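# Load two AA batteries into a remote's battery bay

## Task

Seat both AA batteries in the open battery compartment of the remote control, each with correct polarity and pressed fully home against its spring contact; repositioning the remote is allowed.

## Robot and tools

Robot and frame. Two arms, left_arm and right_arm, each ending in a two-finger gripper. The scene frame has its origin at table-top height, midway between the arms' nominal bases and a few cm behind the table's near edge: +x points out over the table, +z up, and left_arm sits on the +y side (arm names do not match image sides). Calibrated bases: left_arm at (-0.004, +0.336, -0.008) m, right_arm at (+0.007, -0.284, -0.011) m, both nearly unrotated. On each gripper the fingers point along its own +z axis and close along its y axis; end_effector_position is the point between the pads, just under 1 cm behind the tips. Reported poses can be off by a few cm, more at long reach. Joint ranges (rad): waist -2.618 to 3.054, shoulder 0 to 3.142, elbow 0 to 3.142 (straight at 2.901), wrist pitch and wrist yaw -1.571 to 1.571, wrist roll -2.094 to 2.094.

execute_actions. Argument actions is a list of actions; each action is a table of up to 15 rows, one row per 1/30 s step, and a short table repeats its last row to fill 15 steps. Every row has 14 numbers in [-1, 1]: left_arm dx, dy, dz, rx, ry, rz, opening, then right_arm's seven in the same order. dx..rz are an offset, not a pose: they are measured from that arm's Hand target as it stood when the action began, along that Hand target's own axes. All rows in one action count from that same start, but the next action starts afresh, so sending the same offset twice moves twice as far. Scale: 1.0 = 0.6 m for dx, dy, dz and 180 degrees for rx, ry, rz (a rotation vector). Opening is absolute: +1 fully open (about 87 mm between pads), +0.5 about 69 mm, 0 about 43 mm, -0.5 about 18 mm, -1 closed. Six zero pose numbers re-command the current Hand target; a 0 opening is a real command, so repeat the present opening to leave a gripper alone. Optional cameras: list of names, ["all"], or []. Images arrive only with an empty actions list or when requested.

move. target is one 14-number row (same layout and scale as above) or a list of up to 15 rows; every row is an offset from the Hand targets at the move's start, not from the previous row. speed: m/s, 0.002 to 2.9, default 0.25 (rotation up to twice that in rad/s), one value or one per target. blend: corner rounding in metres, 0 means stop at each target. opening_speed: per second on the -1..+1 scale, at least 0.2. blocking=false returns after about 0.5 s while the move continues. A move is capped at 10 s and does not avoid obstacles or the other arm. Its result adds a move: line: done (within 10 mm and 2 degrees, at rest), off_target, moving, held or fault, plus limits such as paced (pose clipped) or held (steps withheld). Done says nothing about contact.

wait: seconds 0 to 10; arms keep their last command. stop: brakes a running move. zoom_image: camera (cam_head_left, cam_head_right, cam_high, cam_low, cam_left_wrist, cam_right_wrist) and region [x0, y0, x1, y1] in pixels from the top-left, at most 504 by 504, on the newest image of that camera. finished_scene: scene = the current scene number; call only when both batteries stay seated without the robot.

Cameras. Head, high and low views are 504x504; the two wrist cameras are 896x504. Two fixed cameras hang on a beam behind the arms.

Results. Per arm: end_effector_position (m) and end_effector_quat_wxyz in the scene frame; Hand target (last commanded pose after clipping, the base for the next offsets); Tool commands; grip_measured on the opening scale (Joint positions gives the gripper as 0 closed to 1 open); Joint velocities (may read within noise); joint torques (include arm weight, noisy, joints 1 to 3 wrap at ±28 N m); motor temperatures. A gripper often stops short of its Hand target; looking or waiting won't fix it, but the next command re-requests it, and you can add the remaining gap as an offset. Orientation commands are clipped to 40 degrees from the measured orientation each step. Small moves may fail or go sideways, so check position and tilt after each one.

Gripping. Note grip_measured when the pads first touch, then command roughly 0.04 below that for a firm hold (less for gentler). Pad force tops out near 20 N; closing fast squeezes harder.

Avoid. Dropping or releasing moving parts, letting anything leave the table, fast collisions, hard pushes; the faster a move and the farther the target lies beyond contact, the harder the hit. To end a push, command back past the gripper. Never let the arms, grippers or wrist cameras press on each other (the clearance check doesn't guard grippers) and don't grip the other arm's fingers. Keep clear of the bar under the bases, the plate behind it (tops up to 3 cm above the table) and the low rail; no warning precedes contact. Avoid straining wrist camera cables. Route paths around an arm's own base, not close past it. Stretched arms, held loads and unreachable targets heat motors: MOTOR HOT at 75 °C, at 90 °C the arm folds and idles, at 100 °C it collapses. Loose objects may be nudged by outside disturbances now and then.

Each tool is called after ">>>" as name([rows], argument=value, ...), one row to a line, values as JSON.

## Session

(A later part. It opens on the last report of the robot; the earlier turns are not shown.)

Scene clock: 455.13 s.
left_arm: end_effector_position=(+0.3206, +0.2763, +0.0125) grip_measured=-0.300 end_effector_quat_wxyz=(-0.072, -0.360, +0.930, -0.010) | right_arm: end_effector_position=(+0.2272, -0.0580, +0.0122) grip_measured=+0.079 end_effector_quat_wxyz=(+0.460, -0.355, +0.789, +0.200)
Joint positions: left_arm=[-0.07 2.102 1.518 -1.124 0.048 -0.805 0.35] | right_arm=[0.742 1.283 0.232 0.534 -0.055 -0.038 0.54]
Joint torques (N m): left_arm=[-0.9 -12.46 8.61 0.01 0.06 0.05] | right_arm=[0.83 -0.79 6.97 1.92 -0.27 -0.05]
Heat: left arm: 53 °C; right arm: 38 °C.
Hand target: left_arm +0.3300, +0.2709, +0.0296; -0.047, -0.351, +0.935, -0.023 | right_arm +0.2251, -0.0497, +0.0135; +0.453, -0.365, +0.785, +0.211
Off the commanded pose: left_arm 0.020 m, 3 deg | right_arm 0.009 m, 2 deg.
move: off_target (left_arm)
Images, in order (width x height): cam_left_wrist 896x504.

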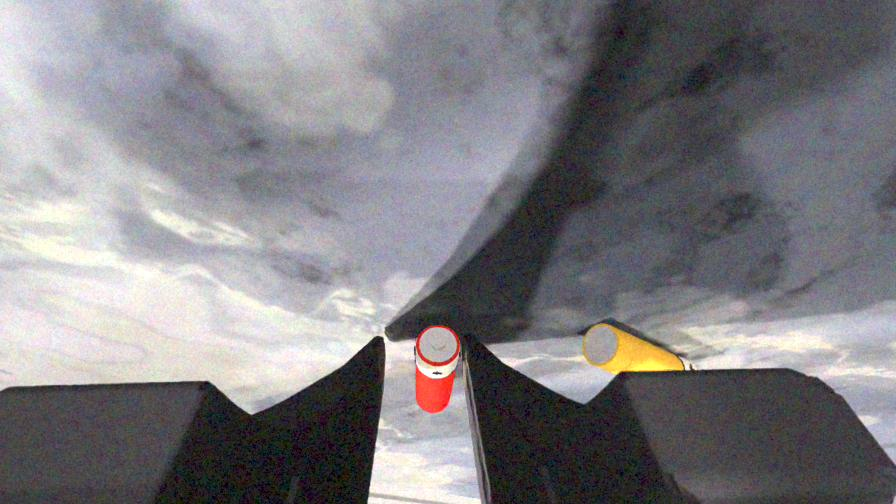

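>>> move([
  [0.0048,0.0019,-0.0504,0,0,0,-0.3,0,0,0,0,0,0,-0.02],
  [-0.003,0.0019,0.0235,0,0,0,-0.3,0,0,0,0,0,0,-0.02],
], speed=[0.1,0.06], blend=0.01, cameras=["cam_left_wrist"])

Scene clock: 477.30 s.
left_arm: end_effector_position=(+0.3272, +0.2760, +0.0190) grip_measured=-0.300 end_effector_quat_wxyz=(-0.052, -0.360, +0.931, -0.019) | right_arm: end_effector_position=(+0.2272, -0.0580, +0.0122) grip_measured=+0.079 end_effector_quat_wxyz=(+0.460, -0.355, +0.789, +0.200)
Joint positions: left_arm=[-0.07 2.076 1.515 -1.103 0.048 -0.805 0.35] | right_arm=[0.742 1.283 0.232 0.534 -0.055 -0.038 0.54]
Joint torques (N m): left_arm=[-0.61 -8.8 5.55 0.36 0.06 0.08] | right_arm=[0.83 -0.8 6.98 1.92 -0.25 -0.05]
Motor temperatures (°C): left_arm=[27 58 42 30 28 24 27] | right_arm=[23 27 38 36 26 26 28]
Heat: left arm: 58 °C; right arm: 38 °C.
Hand target: left_arm +0.3296, +0.2718, +0.0154; -0.047, -0.351, +0.935, -0.023 | right_arm +0.2251, -0.0497, +0.0135; +0.453, -0.365, +0.785, +0.211
Off the commanded pose: left_arm 0.006 m, 1 deg | right_arm 0.009 m, 2 deg.
move: done
Images, in order (width x height): cam_left_wrist 896x504.

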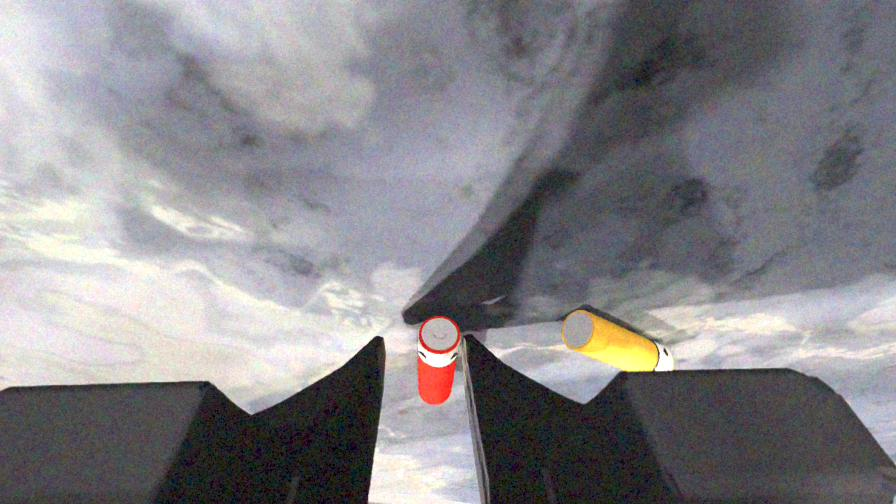

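>>> move(target=[0,-0.009,0,0,0,0,-0.3,0,0,0,0,0,0,-0.02], speed=0.06, cameras=["cam_left_wrist"])

Scene clock: 484.40 s.
left_arm: end_effector_position=(+0.3255, +0.2734, +0.0147) grip_measured=-0.300 end_effector_quat_wxyz=(-0.058, -0.356, +0.932, -0.016) | right_arm: end_effector_position=(+0.2272, -0.0580, +0.0122) grip_measured=+0.079 end_effector_quat_wxyz=(+0.460, -0.355, +0.789, +0.200)
Joint positions: left_arm=[-0.077 2.09 1.515 -1.103 0.048 -0.805 0.35] | right_arm=[0.742 1.283 0.232 0.534 -0.055 -0.038 0.54]
Joint torques (N m): left_arm=[-0.72 -8.8 7.65 0.26 0.05 -0.01] | right_arm=[0.83 -0.77 7.02 1.92 -0.27 -0.04]
Motor temperatures (°C): left_arm=[27 56 41 30 28 24 27] | right_arm=[23 27 38 36 26 26 28]
Heat: left arm: 56 °C; right arm: 38 °C.
Hand target: left_arm +0.3332, +0.2678, +0.0154; -0.047, -0.351, +0.935, -0.023 | right_arm +0.2251, -0.0497, +0.0135; +0.453, -0.365, +0.785, +0.211
Off the commanded pose: left_arm 0.010 m, 2 deg | right_arm 0.009 m, 2 deg.
move: done
Images, in order (width x height): cam_left_wrist 896x504.

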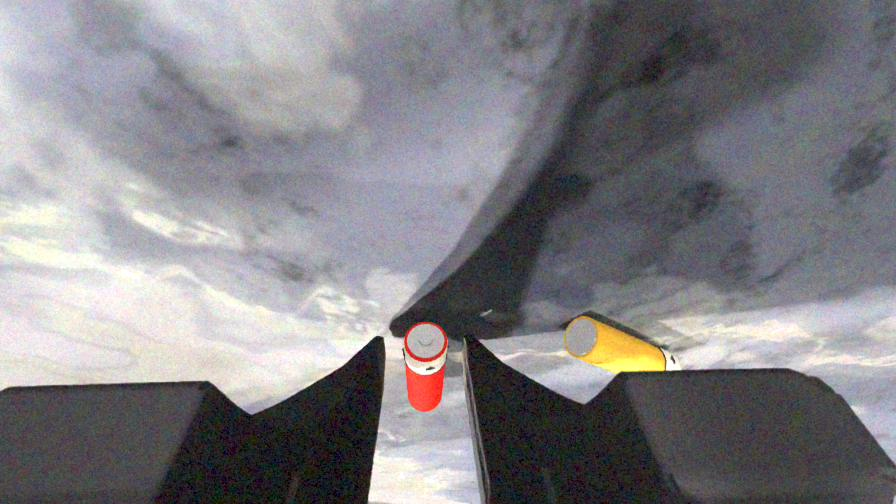

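>>> move(target=[-0.007,0,-0.010,0,0,0,-0.3,0,0,0,0,0,0,-0.02], speed=0.06, cameras=["cam_left_wrist"])

Scene clock: 491.17 s.
left_arm: end_effector_position=(+0.3263, +0.2734, +0.0145) grip_measured=-0.300 end_effector_quat_wxyz=(-0.059, -0.356, +0.932, -0.016) | right_arm: end_effector_position=(+0.2272, -0.0580, +0.0122) grip_measured=+0.079 end_effector_quat_wxyz=(+0.460, -0.355, +0.789, +0.200)
Joint positions: left_arm=[-0.077 2.095 1.521 -1.106 0.048 -0.805 0.35] | right_arm=[0.742 1.283 0.232 0.534 -0.055 -0.038 0.54]
Joint torques (N m): left_arm=[-0.03 -8.76 10.19 0.06 0.06 0.07] | right_arm=[0.83 -0.8 6.99 1.92 -0.26 -0.05]
Motor temperatures (°C): left_arm=[27 55 41 30 28 24 27] | right_arm=[23 27 38 36 26 26 28]
Heat: left arm: 55 °C; right arm: 38 °C.
Hand target: left_arm +0.3367, +0.2710, +0.0210; -0.047, -0.351, +0.935, -0.023 | right_arm +0.2251, -0.0497, +0.0135; +0.453, -0.365, +0.785, +0.211
Off the commanded pose: left_arm 0.012 m, 2 deg | right_arm 0.009 m, 2 deg.
move: off_target (left_arm)
Images, in order (width x height): cam_left_wrist 896x504.

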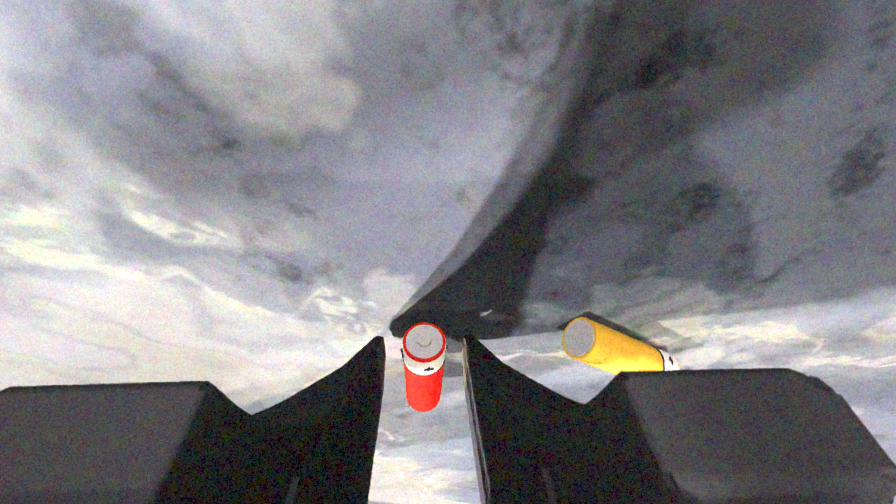

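>>> move([
  [0.0139,0.0012,-0.0555,0,0,0,-0.3,0,0,0,0,0,0,-0.02],
  [0.007,0.0012,0.0101,0,0,0,-0.3,0,0,0,0,0,0,-0.02],
], speed=[0.1,0.06], blend=0.01, cameras=["cam_left_wrist"])

Scene clock: 502.17 s.
left_arm: end_effector_position=(+0.3299, +0.2732, +0.0169) grip_measured=-0.300 end_effector_quat_wxyz=(-0.054, -0.356, +0.933, -0.018) | right_arm: end_effector_position=(+0.2272, -0.0580, +0.0122) grip_measured=+0.079 end_effector_quat_wxyz=(+0.460, -0.355, +0.789, +0.200)
Joint positions: left_arm=[-0.077 2.095 1.533 -1.107 0.048 -0.805 0.35] | right_arm=[0.742 1.283 0.232 0.534 -0.055 -0.038 0.54]
Joint torques (N m): left_arm=[-0.59 -9.4 5.56 0.33 0.06 0] | right_arm=[0.85 -0.76 6.98 1.92 -0.26 -0.05]
Heat: left arm: 52 °C; right arm: 38 °C.
Hand target: left_arm +0.3327, +0.2683, +0.0154; -0.047, -0.351, +0.935, -0.023 | right_arm +0.2251, -0.0497, +0.0135; +0.453, -0.365, +0.785, +0.211
Off the commanded pose: left_arm 0.006 m, 1 deg | right_arm 0.009 m, 2 deg.
move: done
Images, in order (width x height): cam_left_wrist 896x504.

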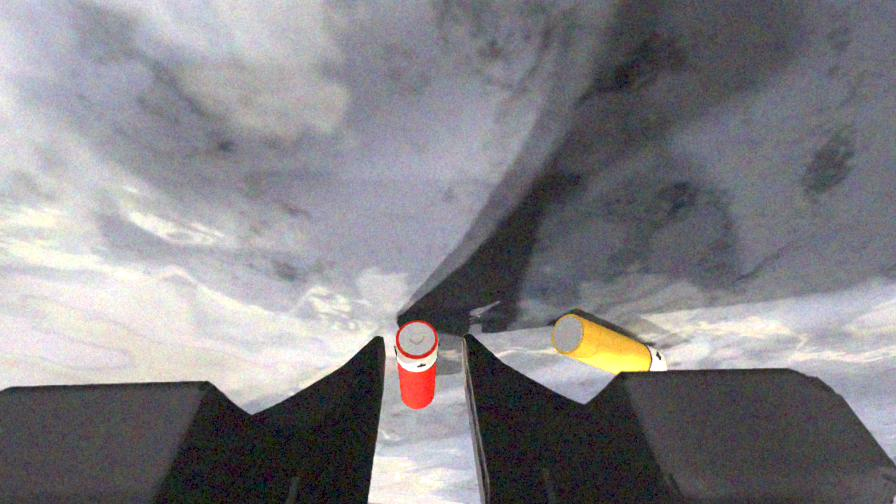

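>>> move(target=[0,0,0,0,0,0,-0.64,0,0,0,0,0,0,-0.02], opening_speed=0.3, cameras=["cam_left_wrist"])

Scene clock: 507.87 s.
left_arm: end_effector_position=(+0.3299, +0.2732, +0.0169) grip_measured=-0.602 end_effector_quat_wxyz=(-0.054, -0.356, +0.933, -0.018) | right_arm: end_effector_position=(+0.2272, -0.0580, +0.0122) grip_measured=+0.079 end_effector_quat_wxyz=(+0.460, -0.355, +0.789, +0.200)
Joint positions: left_arm=[-0.077 2.095 1.533 -1.107 0.048 -0.805 0.199] | right_arm=[0.742 1.283 0.232 0.534 -0.055 -0.038 0.54]
Joint torques (N m): left_arm=[-0.58 -9.43 5.52 0.33 0.06 0.01] | right_arm=[0.84 -0.77 6.99 1.92 -0.26 -0.04]
Heat: left arm: 52 °C; right arm: 38 °C.
Hand target: left_arm +0.3327, +0.2683, +0.0154; -0.047, -0.351, +0.935, -0.023 | right_arm +0.2251, -0.0497, +0.0135; +0.453, -0.365, +0.785, +0.211
Off the commanded pose: left_arm 0.006 m, 1 deg | right_arm 0.009 m, 2 deg.
move: done
Images, in order (width x height): cam_left_wrist 896x504.

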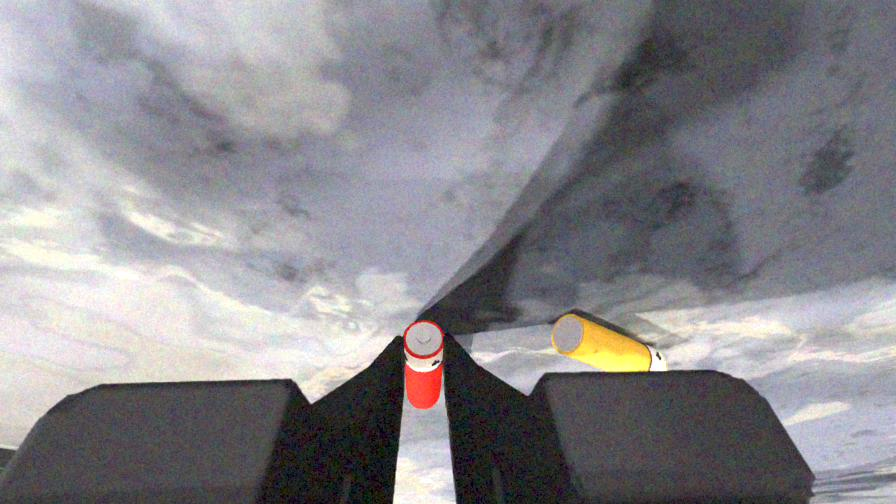

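>>> move([
  [0.0139,0,-0.1326,0,0,0,-0.64,0,0,0,0,0,0,-0.02],
  [0.2551,-0.2645,-0.1156,-0.003,-0.1167,-0.0388,-0.64,0,0,0,0,0,0,-0.02],
], speed=[0.12,0.18], blend=0.02, cameras=["cam_left_wrist","cam_right_wrist"])

Scene clock: 536.43 s.
left_arm: end_effector_position=(+0.3193, +0.0580, +0.0938) grip_measured=-0.602 end_effector_quat_wxyz=(+0.106, -0.394, +0.911, +0.059) | right_arm: end_effector_position=(+0.2272, -0.0580, +0.0122) grip_measured=+0.079 end_effector_quat_wxyz=(+0.460, -0.355, +0.789, +0.200)
Joint positions: left_arm=[-0.726 2.285 2.162 -1.497 -0.259 -1.543 0.199] | right_arm=[0.742 1.283 0.232 0.534 -0.055 -0.038 0.54]
Joint torques (N m): left_arm=[0.12 -10.19 10.71 0.12 -0.4 -0.16] | right_arm=[0.84 -0.76 6.97 1.92 -0.27 -0.06]
Motor temperatures (°C): left_arm=[27 50 40 29 28 24 28] | right_arm=[23 27 38 36 26 26 28]
Heat: left arm: 50 °C; right arm: 38 °C.
Hand target: left_arm +0.3274, +0.0539, +0.1016; +0.122, -0.405, +0.905, +0.049 | right_arm +0.2251, -0.0497, +0.0135; +0.453, -0.365, +0.785, +0.211
Off the commanded pose: left_arm 0.012 m, 3 deg | right_arm 0.009 m, 2 deg.
move: off_target (left_arm)
Images, in order (width x height): cam_left_wrist 896x504, cam_right_wrist 896x504.

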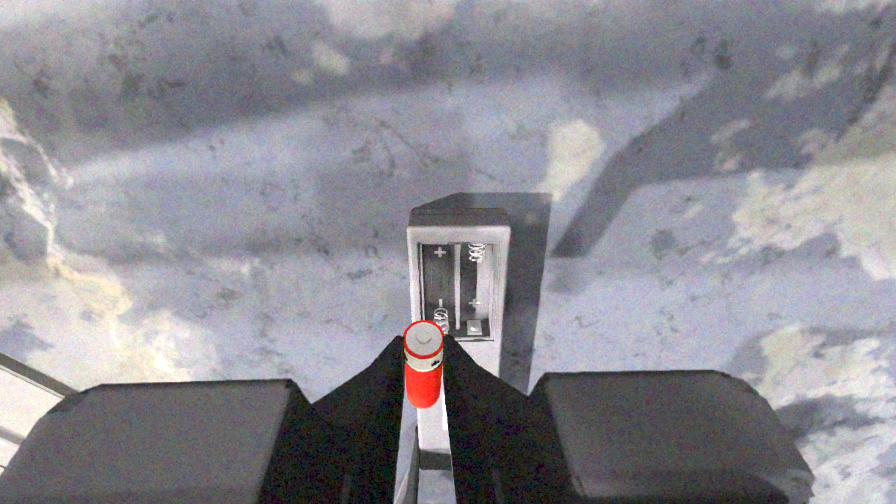

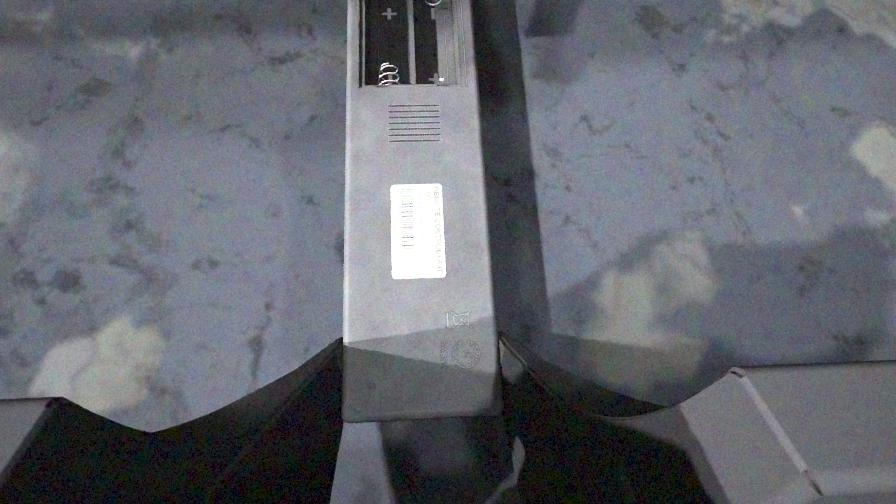

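>>> zoom_image(camera="cam_left_wrist", region=[360, 190, 560, 350])

>>> zoom_image(camera="cam_right_wrist", region=[320, 0, 540, 124])

Scaled by 2.520 from the camera's 896x504 image, which has a finer 1280x720 frame.

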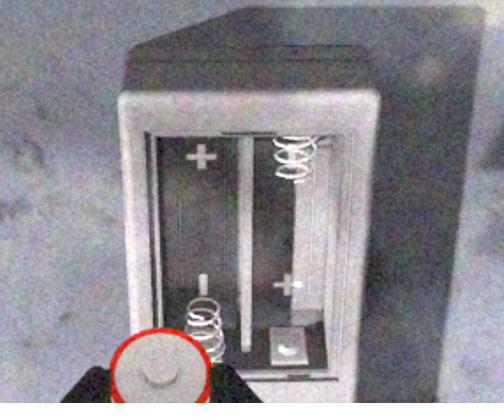

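Scaled by 2.291 from the camera's 896x504 image, which has a finer 1280x720 frame.

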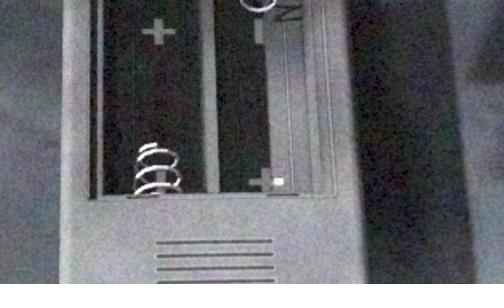

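>>> move(target=[0.0329,-0.0034,0.0664,0,0,0,-0.64,0,0,0,0,0,0,-0.02], speed=0.1, cameras=["cam_left_wrist","cam_right_wrist"])

Scene clock: 589.90 s.
left_arm: end_effector_position=(+0.3197, +0.0508, +0.0600) grip_measured=-0.602 end_effector_quat_wxyz=(+0.108, -0.398, +0.909, +0.056) | right_arm: end_effector_position=(+0.2272, -0.0580, +0.0122) grip_measured=+0.079 end_effector_quat_wxyz=(+0.460, -0.355, +0.789, +0.200)
Joint positions: left_arm=[-0.737 2.287 2.03 -1.359 -0.259 -1.561 0.199] | right_arm=[0.742 1.283 0.232 0.534 -0.055 -0.038 0.54]
Joint torques (N m): left_arm=[-0.47 -10.73 5.91 0.41 -0.39 -0.17] | right_arm=[0.83 -0.79 6.99 1.92 -0.27 -0.05]
Motor temperatures (°C): left_arm=[27 52 46 29 28 24 28] | right_arm=[23 27 38 36 26 26 29]
Heat: left arm: 52 °C; right arm: 38 °C.
Hand target: left_arm +0.3234, +0.0458, +0.0581; +0.122, -0.405, +0.905, +0.049 | right_arm +0.2251, -0.0497, +0.0135; +0.453, -0.365, +0.785, +0.211
Off the commanded pose: left_arm 0.007 m, 2 deg | right_arm 0.009 m, 2 deg.
move: done
Images, in order (width x height): cam_left_wrist 896x504, cam_right_wrist 896x504.

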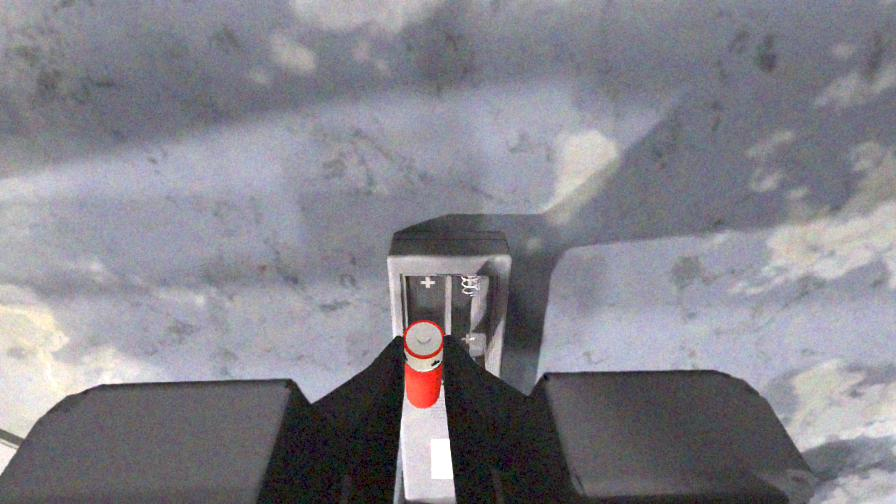

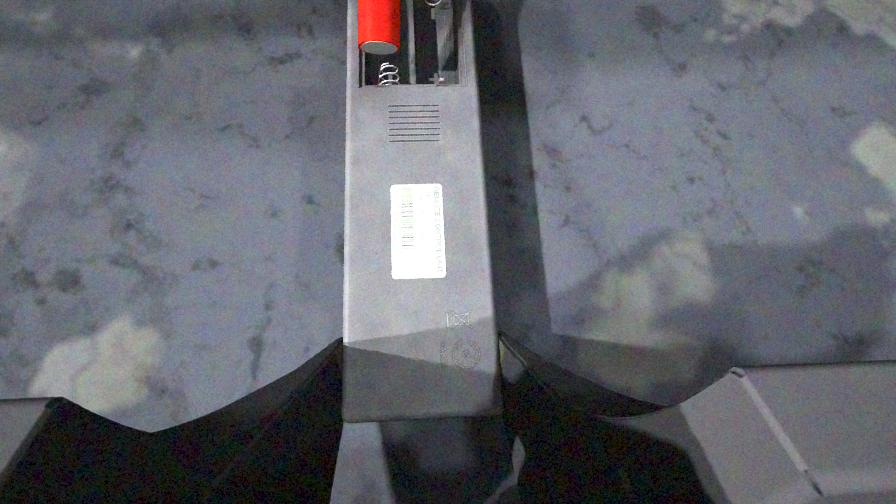

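>>> zoom_image(camera="cam_left_wrist", region=[360, 220, 540, 380])

>>> zoom_image(camera="cam_right_wrist", region=[320, 0, 540, 124])

Scaled by 2.800 from the camera's 896x504 image, which has a finer 1280x720 frame.

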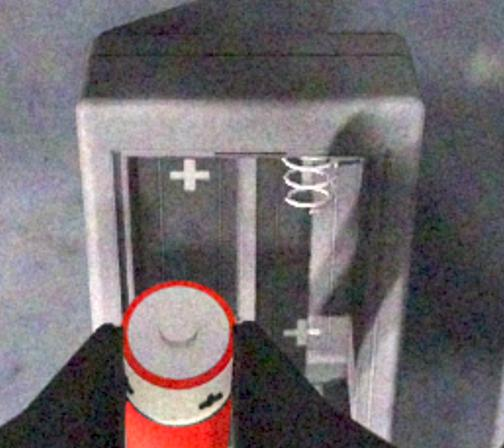

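Scaled by 2.291 from the camera's 896x504 image, which has a finer 1280x720 frame.

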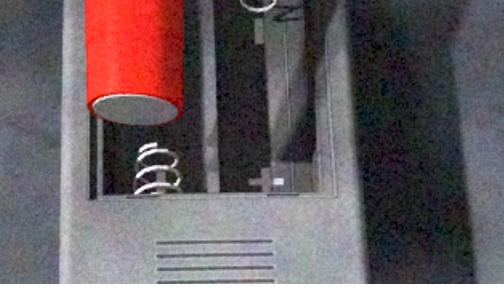

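>>> move(target=[0.0086,0,0.0322,-0.003,0,-0.0107,-0.64,0,0,0,0,0,0,-0.02], speed=0.06, cameras=["cam_left_wrist","cam_right_wrist"])

>>> zoom_image(camera="cam_right_wrist", region=[320, 0, 540, 124])

>>> zoom_image(camera="cam_left_wrist", region=[360, 220, 540, 380])

Scene clock: 636.67 s.
left_arm: end_effector_position=(+0.3197, +0.0516, +0.0457) grip_measured=-0.602 end_effector_quat_wxyz=(+0.110, -0.411, +0.903, +0.058) | right_arm: end_effector_position=(+0.2272, -0.0580, +0.0122) grip_measured=+0.079 end_effector_quat_wxyz=(+0.460, -0.355, +0.789, +0.200)
Joint positions: left_arm=[-0.737 2.287 1.974 -1.308 -0.263 -1.592 0.199] | right_arm=[0.742 1.283 0.232 0.534 -0.055 -0.038 0.54]
Joint torques (N m): left_arm=[-0.46 -10 5.01 0.53 -0.34 -0.21] | right_arm=[0.81 -0.77 6.99 1.92 -0.27 -0.05]
Motor temperatures (°C): left_arm=[27 54 41 29 28 24 29] | right_arm=[23 27 39 36 26 26 29]
Heat: left arm: 54 °C; right arm: 39 °C.
Hand target: left_arm +0.3236, +0.0457, +0.0381; +0.121, -0.421, +0.898, +0.051 | right_arm +0.2251, -0.0497, +0.0135; +0.453, -0.365, +0.785, +0.211
Off the commanded pose: left_arm 0.010 m, 2 deg | right_arm 0.009 m, 2 deg.
move: done
Images, in order (width x height): cam_left_wrist 896x504, cam_right_wrist 896x504.

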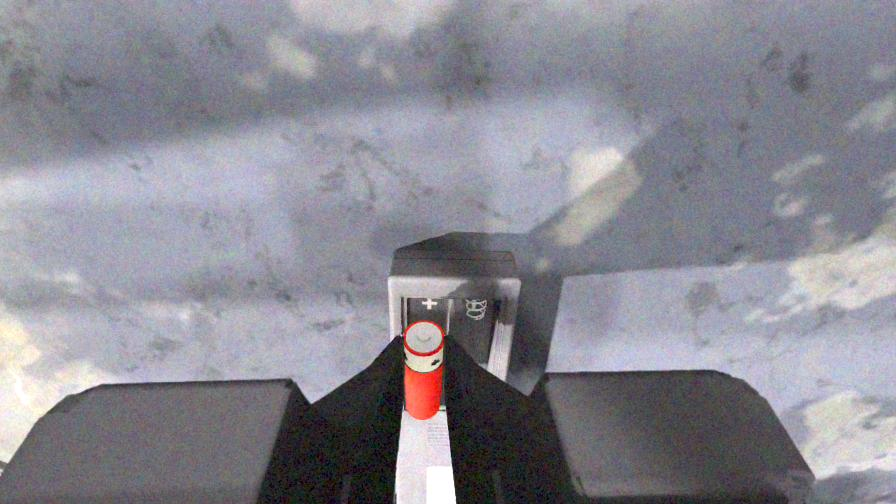

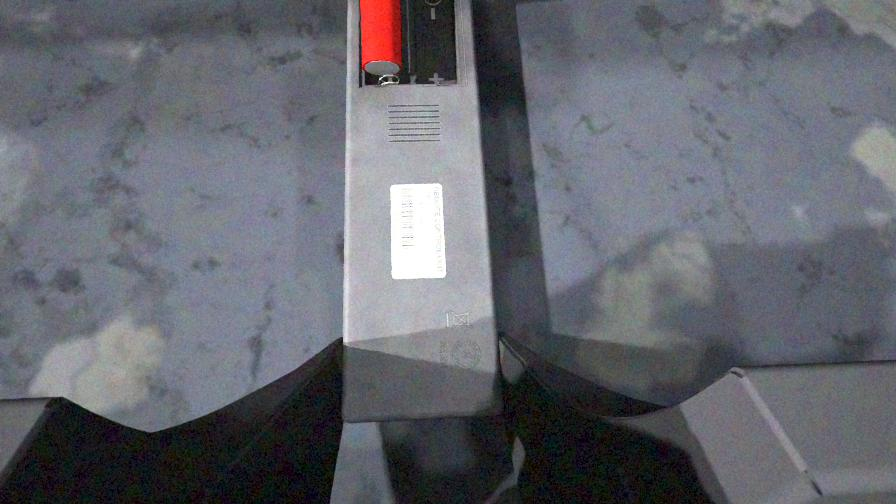

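Scaled by 2.291 from the camera's 896x504 image, which has a finer 1280x720 frame.

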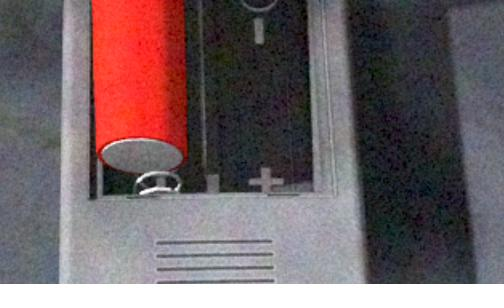

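Scaled by 2.800 from the camera's 896x504 image, which has a finer 1280x720 frame.

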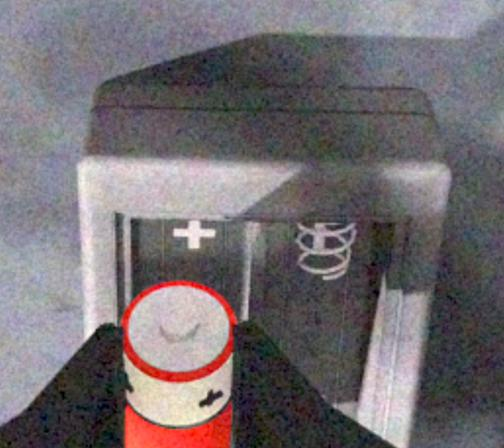

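>>> move(target=[-0.0076,-0.0026,0.0038,-0.002,0,-0.008,-0.64,0,0,0,0,0,0,-0.02], speed=0.06, cameras=["cam_left_wrist","cam_right_wrist"])

>>> zoom_image(camera="cam_right_wrist", region=[320, 0, 540, 124])

>>> zoom_image(camera="cam_left_wrist", region=[360, 220, 540, 380])

Scene clock: 673.90 s.
left_arm: end_effector_position=(+0.3209, +0.0524, +0.0457) grip_measured=-0.602 end_effector_quat_wxyz=(+0.110, -0.416, +0.901, +0.057) | right_arm: end_effector_position=(+0.2272, -0.0580, +0.0122) grip_measured=+0.079 end_effector_quat_wxyz=(+0.460, -0.355, +0.789, +0.200)
Joint positions: left_arm=[-0.734 2.287 1.974 -1.308 -0.263 -1.601 0.199] | right_arm=[0.742 1.283 0.232 0.534 -0.055 -0.038 0.54]
Joint torques (N m): left_arm=[0.25 -9.4 5.86 0.49 -0.34 -0.27] | right_arm=[0.84 -0.81 7.01 1.92 -0.27 -0.05]
Heat: left arm: 54 °C; right arm: 39 °C.
Hand target: left_arm +0.3280, +0.0485, +0.0371; +0.120, -0.432, +0.892, +0.052 | right_arm +0.2251, -0.0497, +0.0135; +0.453, -0.365, +0.785, +0.211
Off the commanded pose: left_arm 0.012 m, 2 deg | right_arm 0.009 m, 2 deg.
move: off_target (left_arm)
Images, in order (width x height): cam_left_wrist 896x504, cam_right_wrist 896x504.

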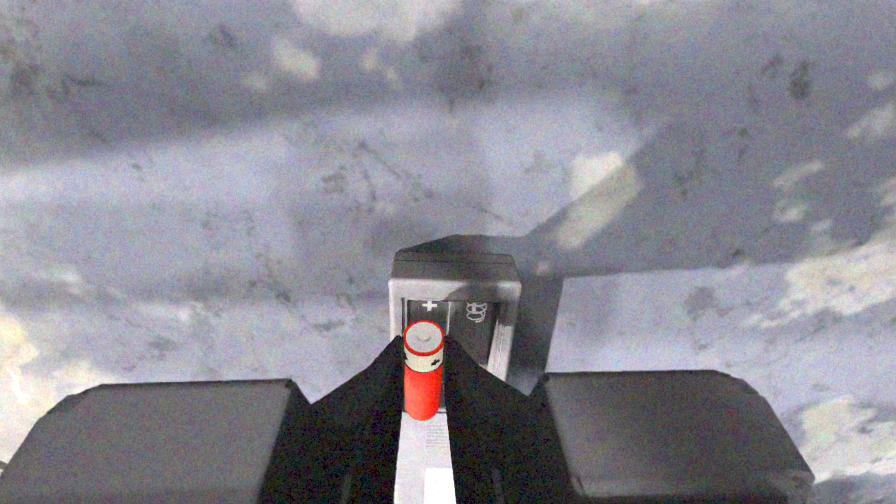

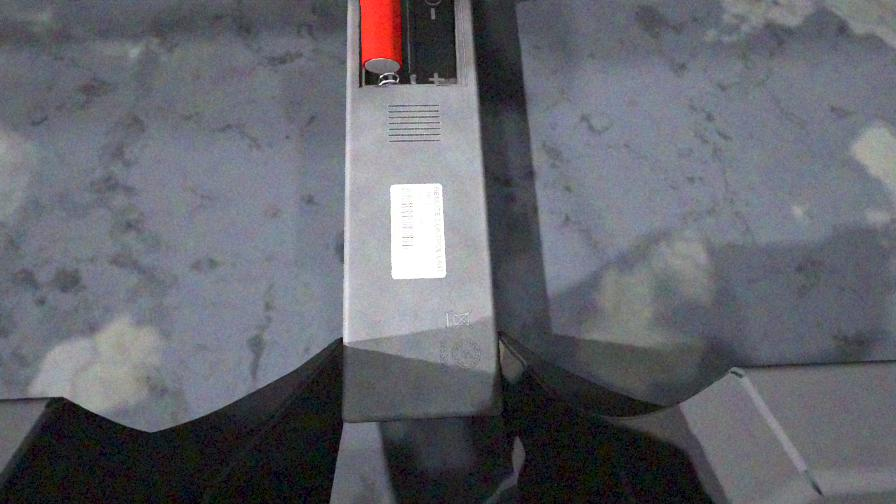

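Scaled by 2.291 from the camera's 896x504 image, which has a finer 1280x720 frame.

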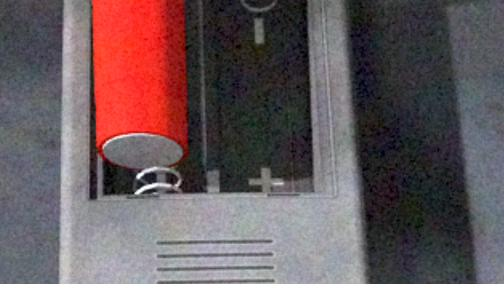

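Scaled by 2.800 from the camera's 896x504 image, which has a finer 1280x720 frame.

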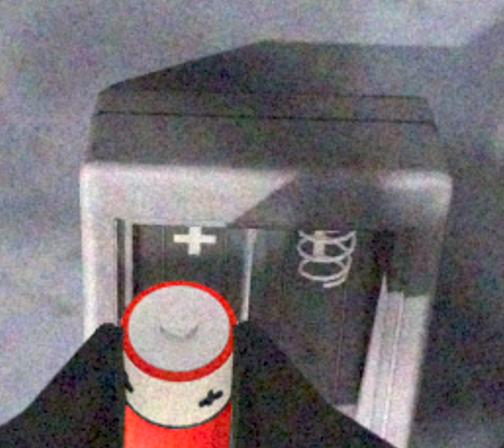

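>>> move(target=[0.0005,-0.0015,0.0125,0,0,0,-0.64,0,0,0,0,0,0,-0.02], speed=0.06, cameras=["cam_left_wrist","cam_right_wrist"])

>>> zoom_image(camera="cam_right_wrist", region=[320, 0, 540, 124])

>>> zoom_image(camera="cam_left_wrist", region=[360, 220, 540, 380])

Scene clock: 681.80 s.
left_arm: end_effector_position=(+0.3216, +0.0543, +0.0403) grip_measured=-0.602 end_effector_quat_wxyz=(+0.109, -0.419, +0.900, +0.060) | right_arm: end_effector_position=(+0.2272, -0.0580, +0.0122) grip_measured=+0.079 end_effector_quat_wxyz=(+0.460, -0.355, +0.789, +0.200)
Joint positions: left_arm=[-0.729 2.291 1.96 -1.296 -0.263 -1.603 0.199] | right_arm=[0.742 1.283 0.232 0.534 -0.055 -0.038 0.54]
Joint torques (N m): left_arm=[0.23 -9.32 5.31 0.61 -0.34 -0.22] | right_arm=[0.83 -0.81 6.99 1.91 -0.27 -0.05]
Heat: left arm: 53 °C; right arm: 39 °C.
Hand target: left_arm +0.3298, +0.0492, +0.0298; +0.120, -0.432, +0.892, +0.052 | right_arm +0.2251, -0.0497, +0.0135; +0.453, -0.365, +0.785, +0.211
Off the commanded pose: left_arm 0.014 m, 2 deg | right_arm 0.009 m, 2 deg.
move: off_target (left_arm)
Images, in order (width x height): cam_left_wrist 896x504, cam_right_wrist 896x504.

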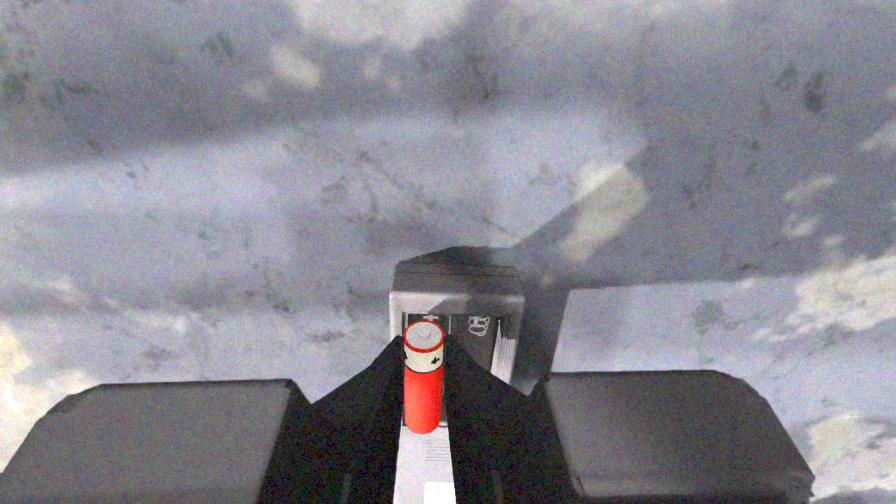

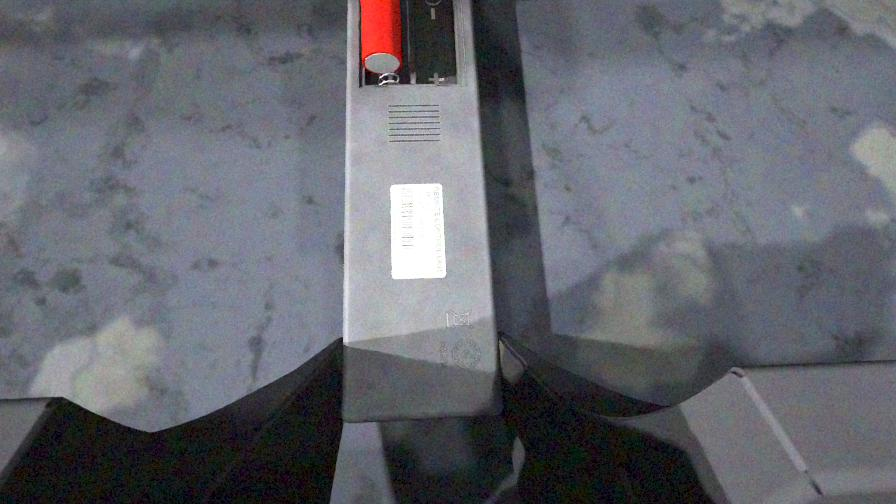

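Scaled by 2.291 from the camera's 896x504 image, which has a finer 1280x720 frame.

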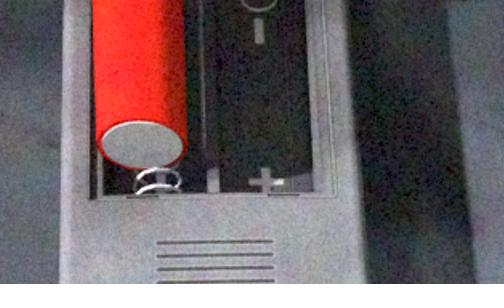

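Scaled by 2.800 from the camera's 896x504 image, which has a finer 1280x720 frame.

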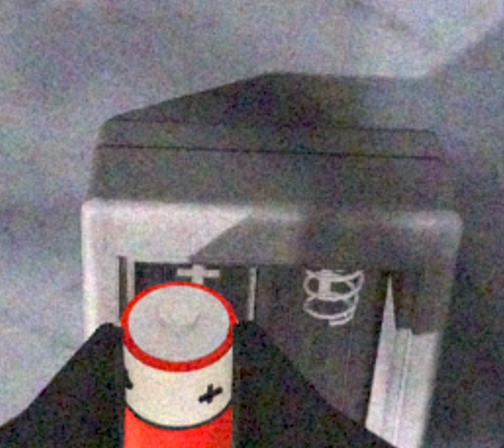

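>>> move([
  [-0.0084,0.0025,-0.0495,0,-0.0556,0,-0.64,0,0,0,0,0,0,-0.02],
  [0.0017,0.0025,-0.0125,0,-0.0556,0,-0.64,0,0,0,0,0,0,-0.02],
], speed=[0.08,0.05], cameras=["cam_left_wrist","cam_right_wrist"])

>>> zoom_image(camera="cam_right_wrist", region=[320, 0, 540, 124])

>>> zoom_image(camera="cam_left_wrist", region=[360, 220, 540, 380])

Scene clock: 741.37 s.
left_arm: end_effector_position=(+0.3225, +0.0537, +0.0450) grip_measured=-0.602 end_effector_quat_wxyz=(+0.185, -0.418, +0.884, +0.097) | right_arm: end_effector_position=(+0.2272, -0.0580, +0.0122) grip_measured=+0.079 end_effector_quat_wxyz=(+0.460, -0.355, +0.789, +0.200)
Joint positions: left_arm=[-0.798 2.322 2.015 -1.364 -0.429 -1.696 0.199] | right_arm=[0.742 1.283 0.232 0.534 -0.055 -0.038 0.54]
Joint torques (N m): left_arm=[-0.39 -9.91 5.07 0.45 -0.47 -0.17] | right_arm=[0.85 -0.8 6.97 1.93 -0.27 -0.05]
Heat: left arm: 52 °C; right arm: 39 °C.
Hand target: left_arm +0.3268, +0.0479, +0.0367; +0.197, -0.426, +0.878, +0.090 | right_arm +0.2251, -0.0497, +0.0135; +0.453, -0.365, +0.785, +0.211
Off the commanded pose: left_arm 0.011 m, 2 deg | right_arm 0.009 m, 2 deg.
move: off_target (left_arm)
Images, in order (width x height): cam_left_wrist 896x504, cam_right_wrist 896x504.

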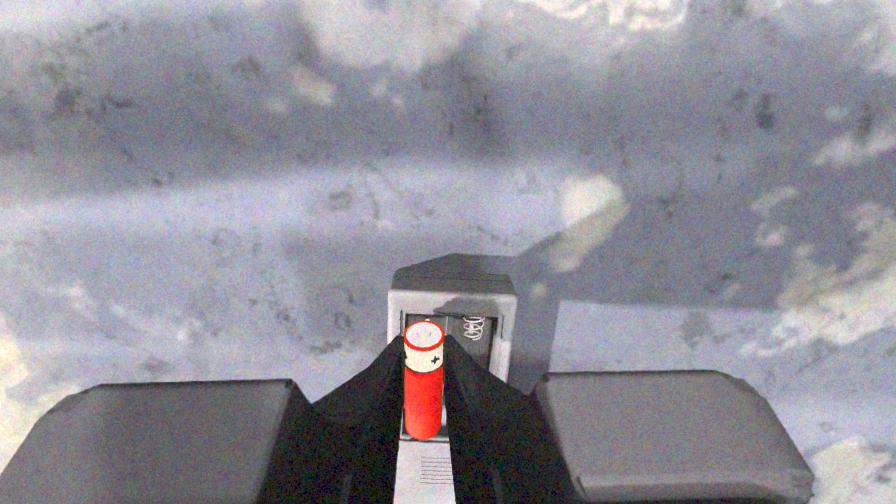

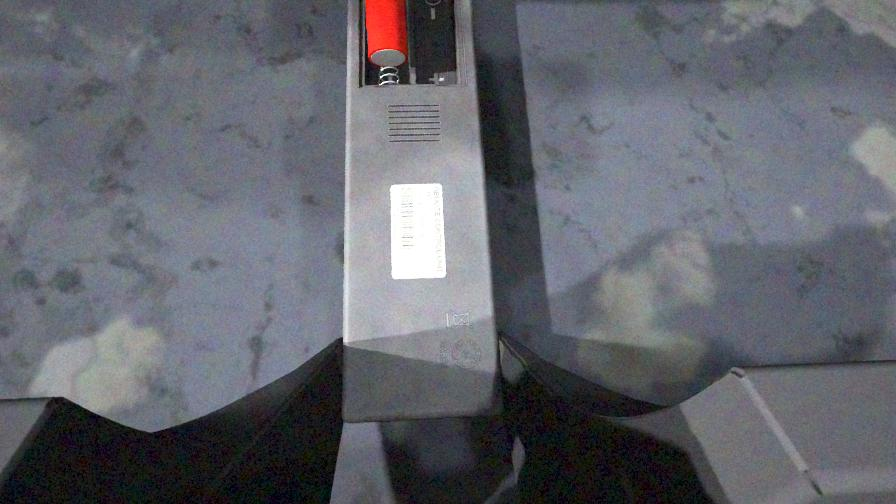

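Scaled by 2.291 from the camera's 896x504 image, which has a finer 1280x720 frame.

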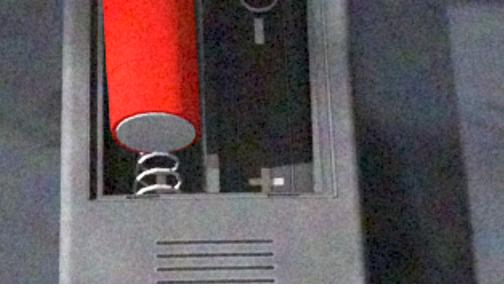

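Scaled by 2.800 from the camera's 896x504 image, which has a finer 1280x720 frame.

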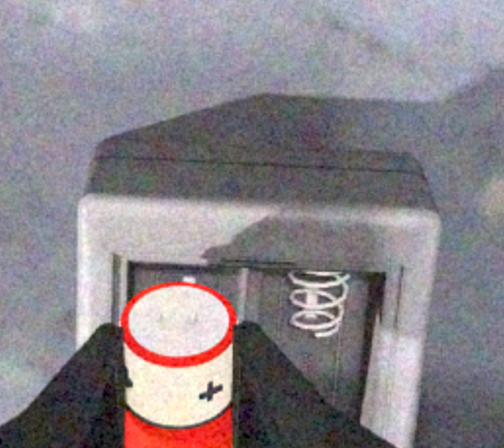

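>>> move(target=[0.0056,0,0.0121,0,0,0,-0.64,0,0,0,0,0,0,-0.02], speed=0.05, cameras=["cam_left_wrist","cam_right_wrist"])

>>> zoom_image(camera="cam_right_wrist", region=[320, 0, 540, 124])

>>> zoom_image(camera="cam_left_wrist", region=[360, 220, 540, 380])

Scene clock: 755.47 s.
left_arm: end_effector_position=(+0.3229, +0.0550, +0.0394) grip_measured=-0.602 end_effector_quat_wxyz=(+0.188, -0.418, +0.883, +0.099) | right_arm: end_effector_position=(+0.2272, -0.0580, +0.0122) grip_measured=+0.079 end_effector_quat_wxyz=(+0.460, -0.355, +0.789, +0.200)
Joint positions: left_arm=[-0.798 2.322 1.992 -1.342 -0.437 -1.696 0.199] | right_arm=[0.742 1.283 0.232 0.534 -0.055 -0.038 0.54]
Joint torques (N m): left_arm=[-0.38 -9.69 4.62 0.51 -0.39 -0.17] | right_arm=[0.83 -0.8 6.97 1.93 -0.26 -0.05]
Motor temperatures (°C): left_arm=[27 56 38 29 28 24 29] | right_arm=[23 27 39 36 26 26 29]
Heat: left arm: 56 °C; right arm: 39 °C.
Hand target: left_arm +0.3268, +0.0479, +0.0287; +0.197, -0.426, +0.878, +0.090 | right_arm +0.2251, -0.0497, +0.0135; +0.453, -0.365, +0.785, +0.211
Off the commanded pose: left_arm 0.013 m, 2 deg | right_arm 0.009 m, 2 deg.
move: off_target (left_arm)
Images, in order (width x height): cam_left_wrist 896x504, cam_right_wrist 896x504.

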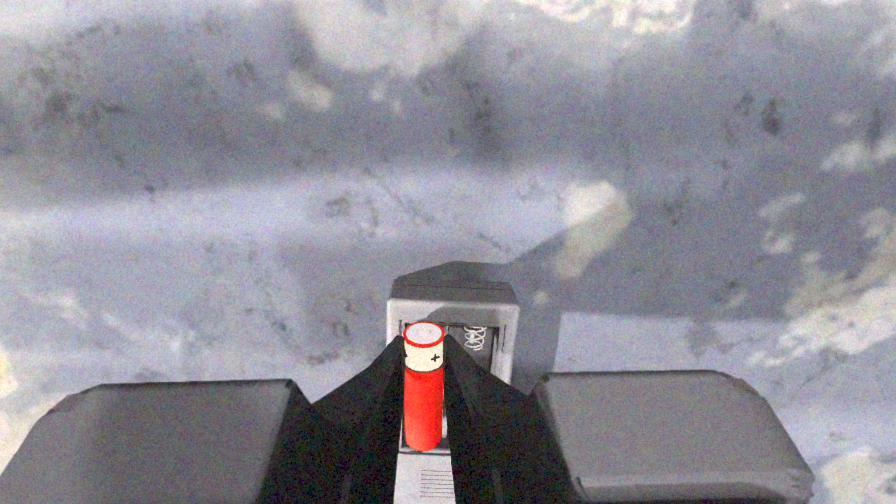

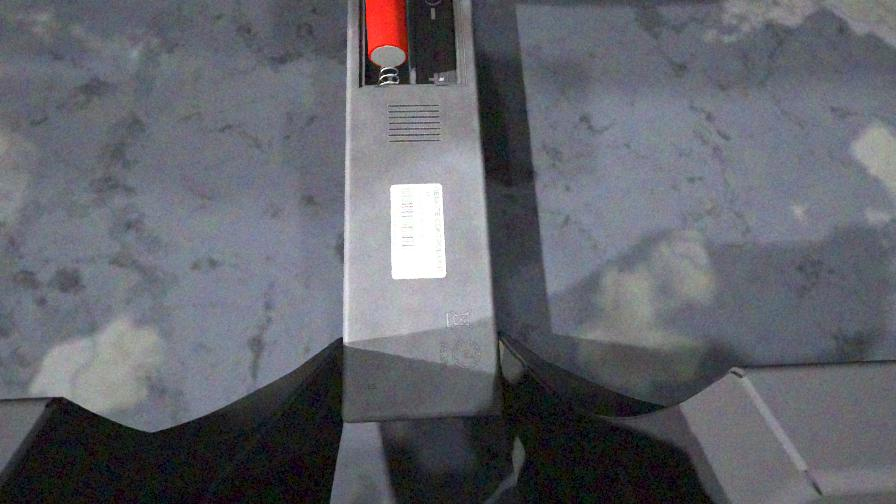

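Scaled by 2.291 from the camera's 896x504 image, which has a finer 1280x720 frame.

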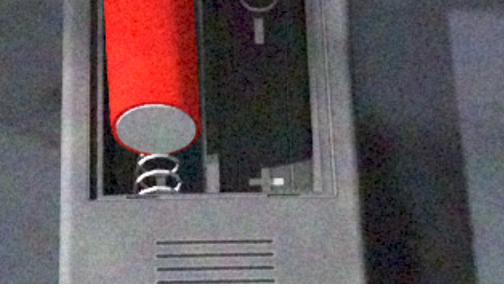

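Scaled by 2.800 from the camera's 896x504 image, which has a finer 1280x720 frame.

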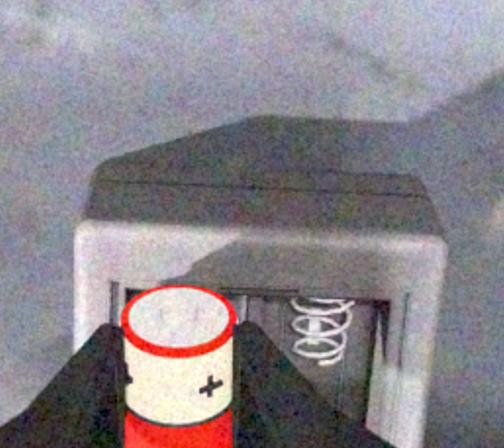

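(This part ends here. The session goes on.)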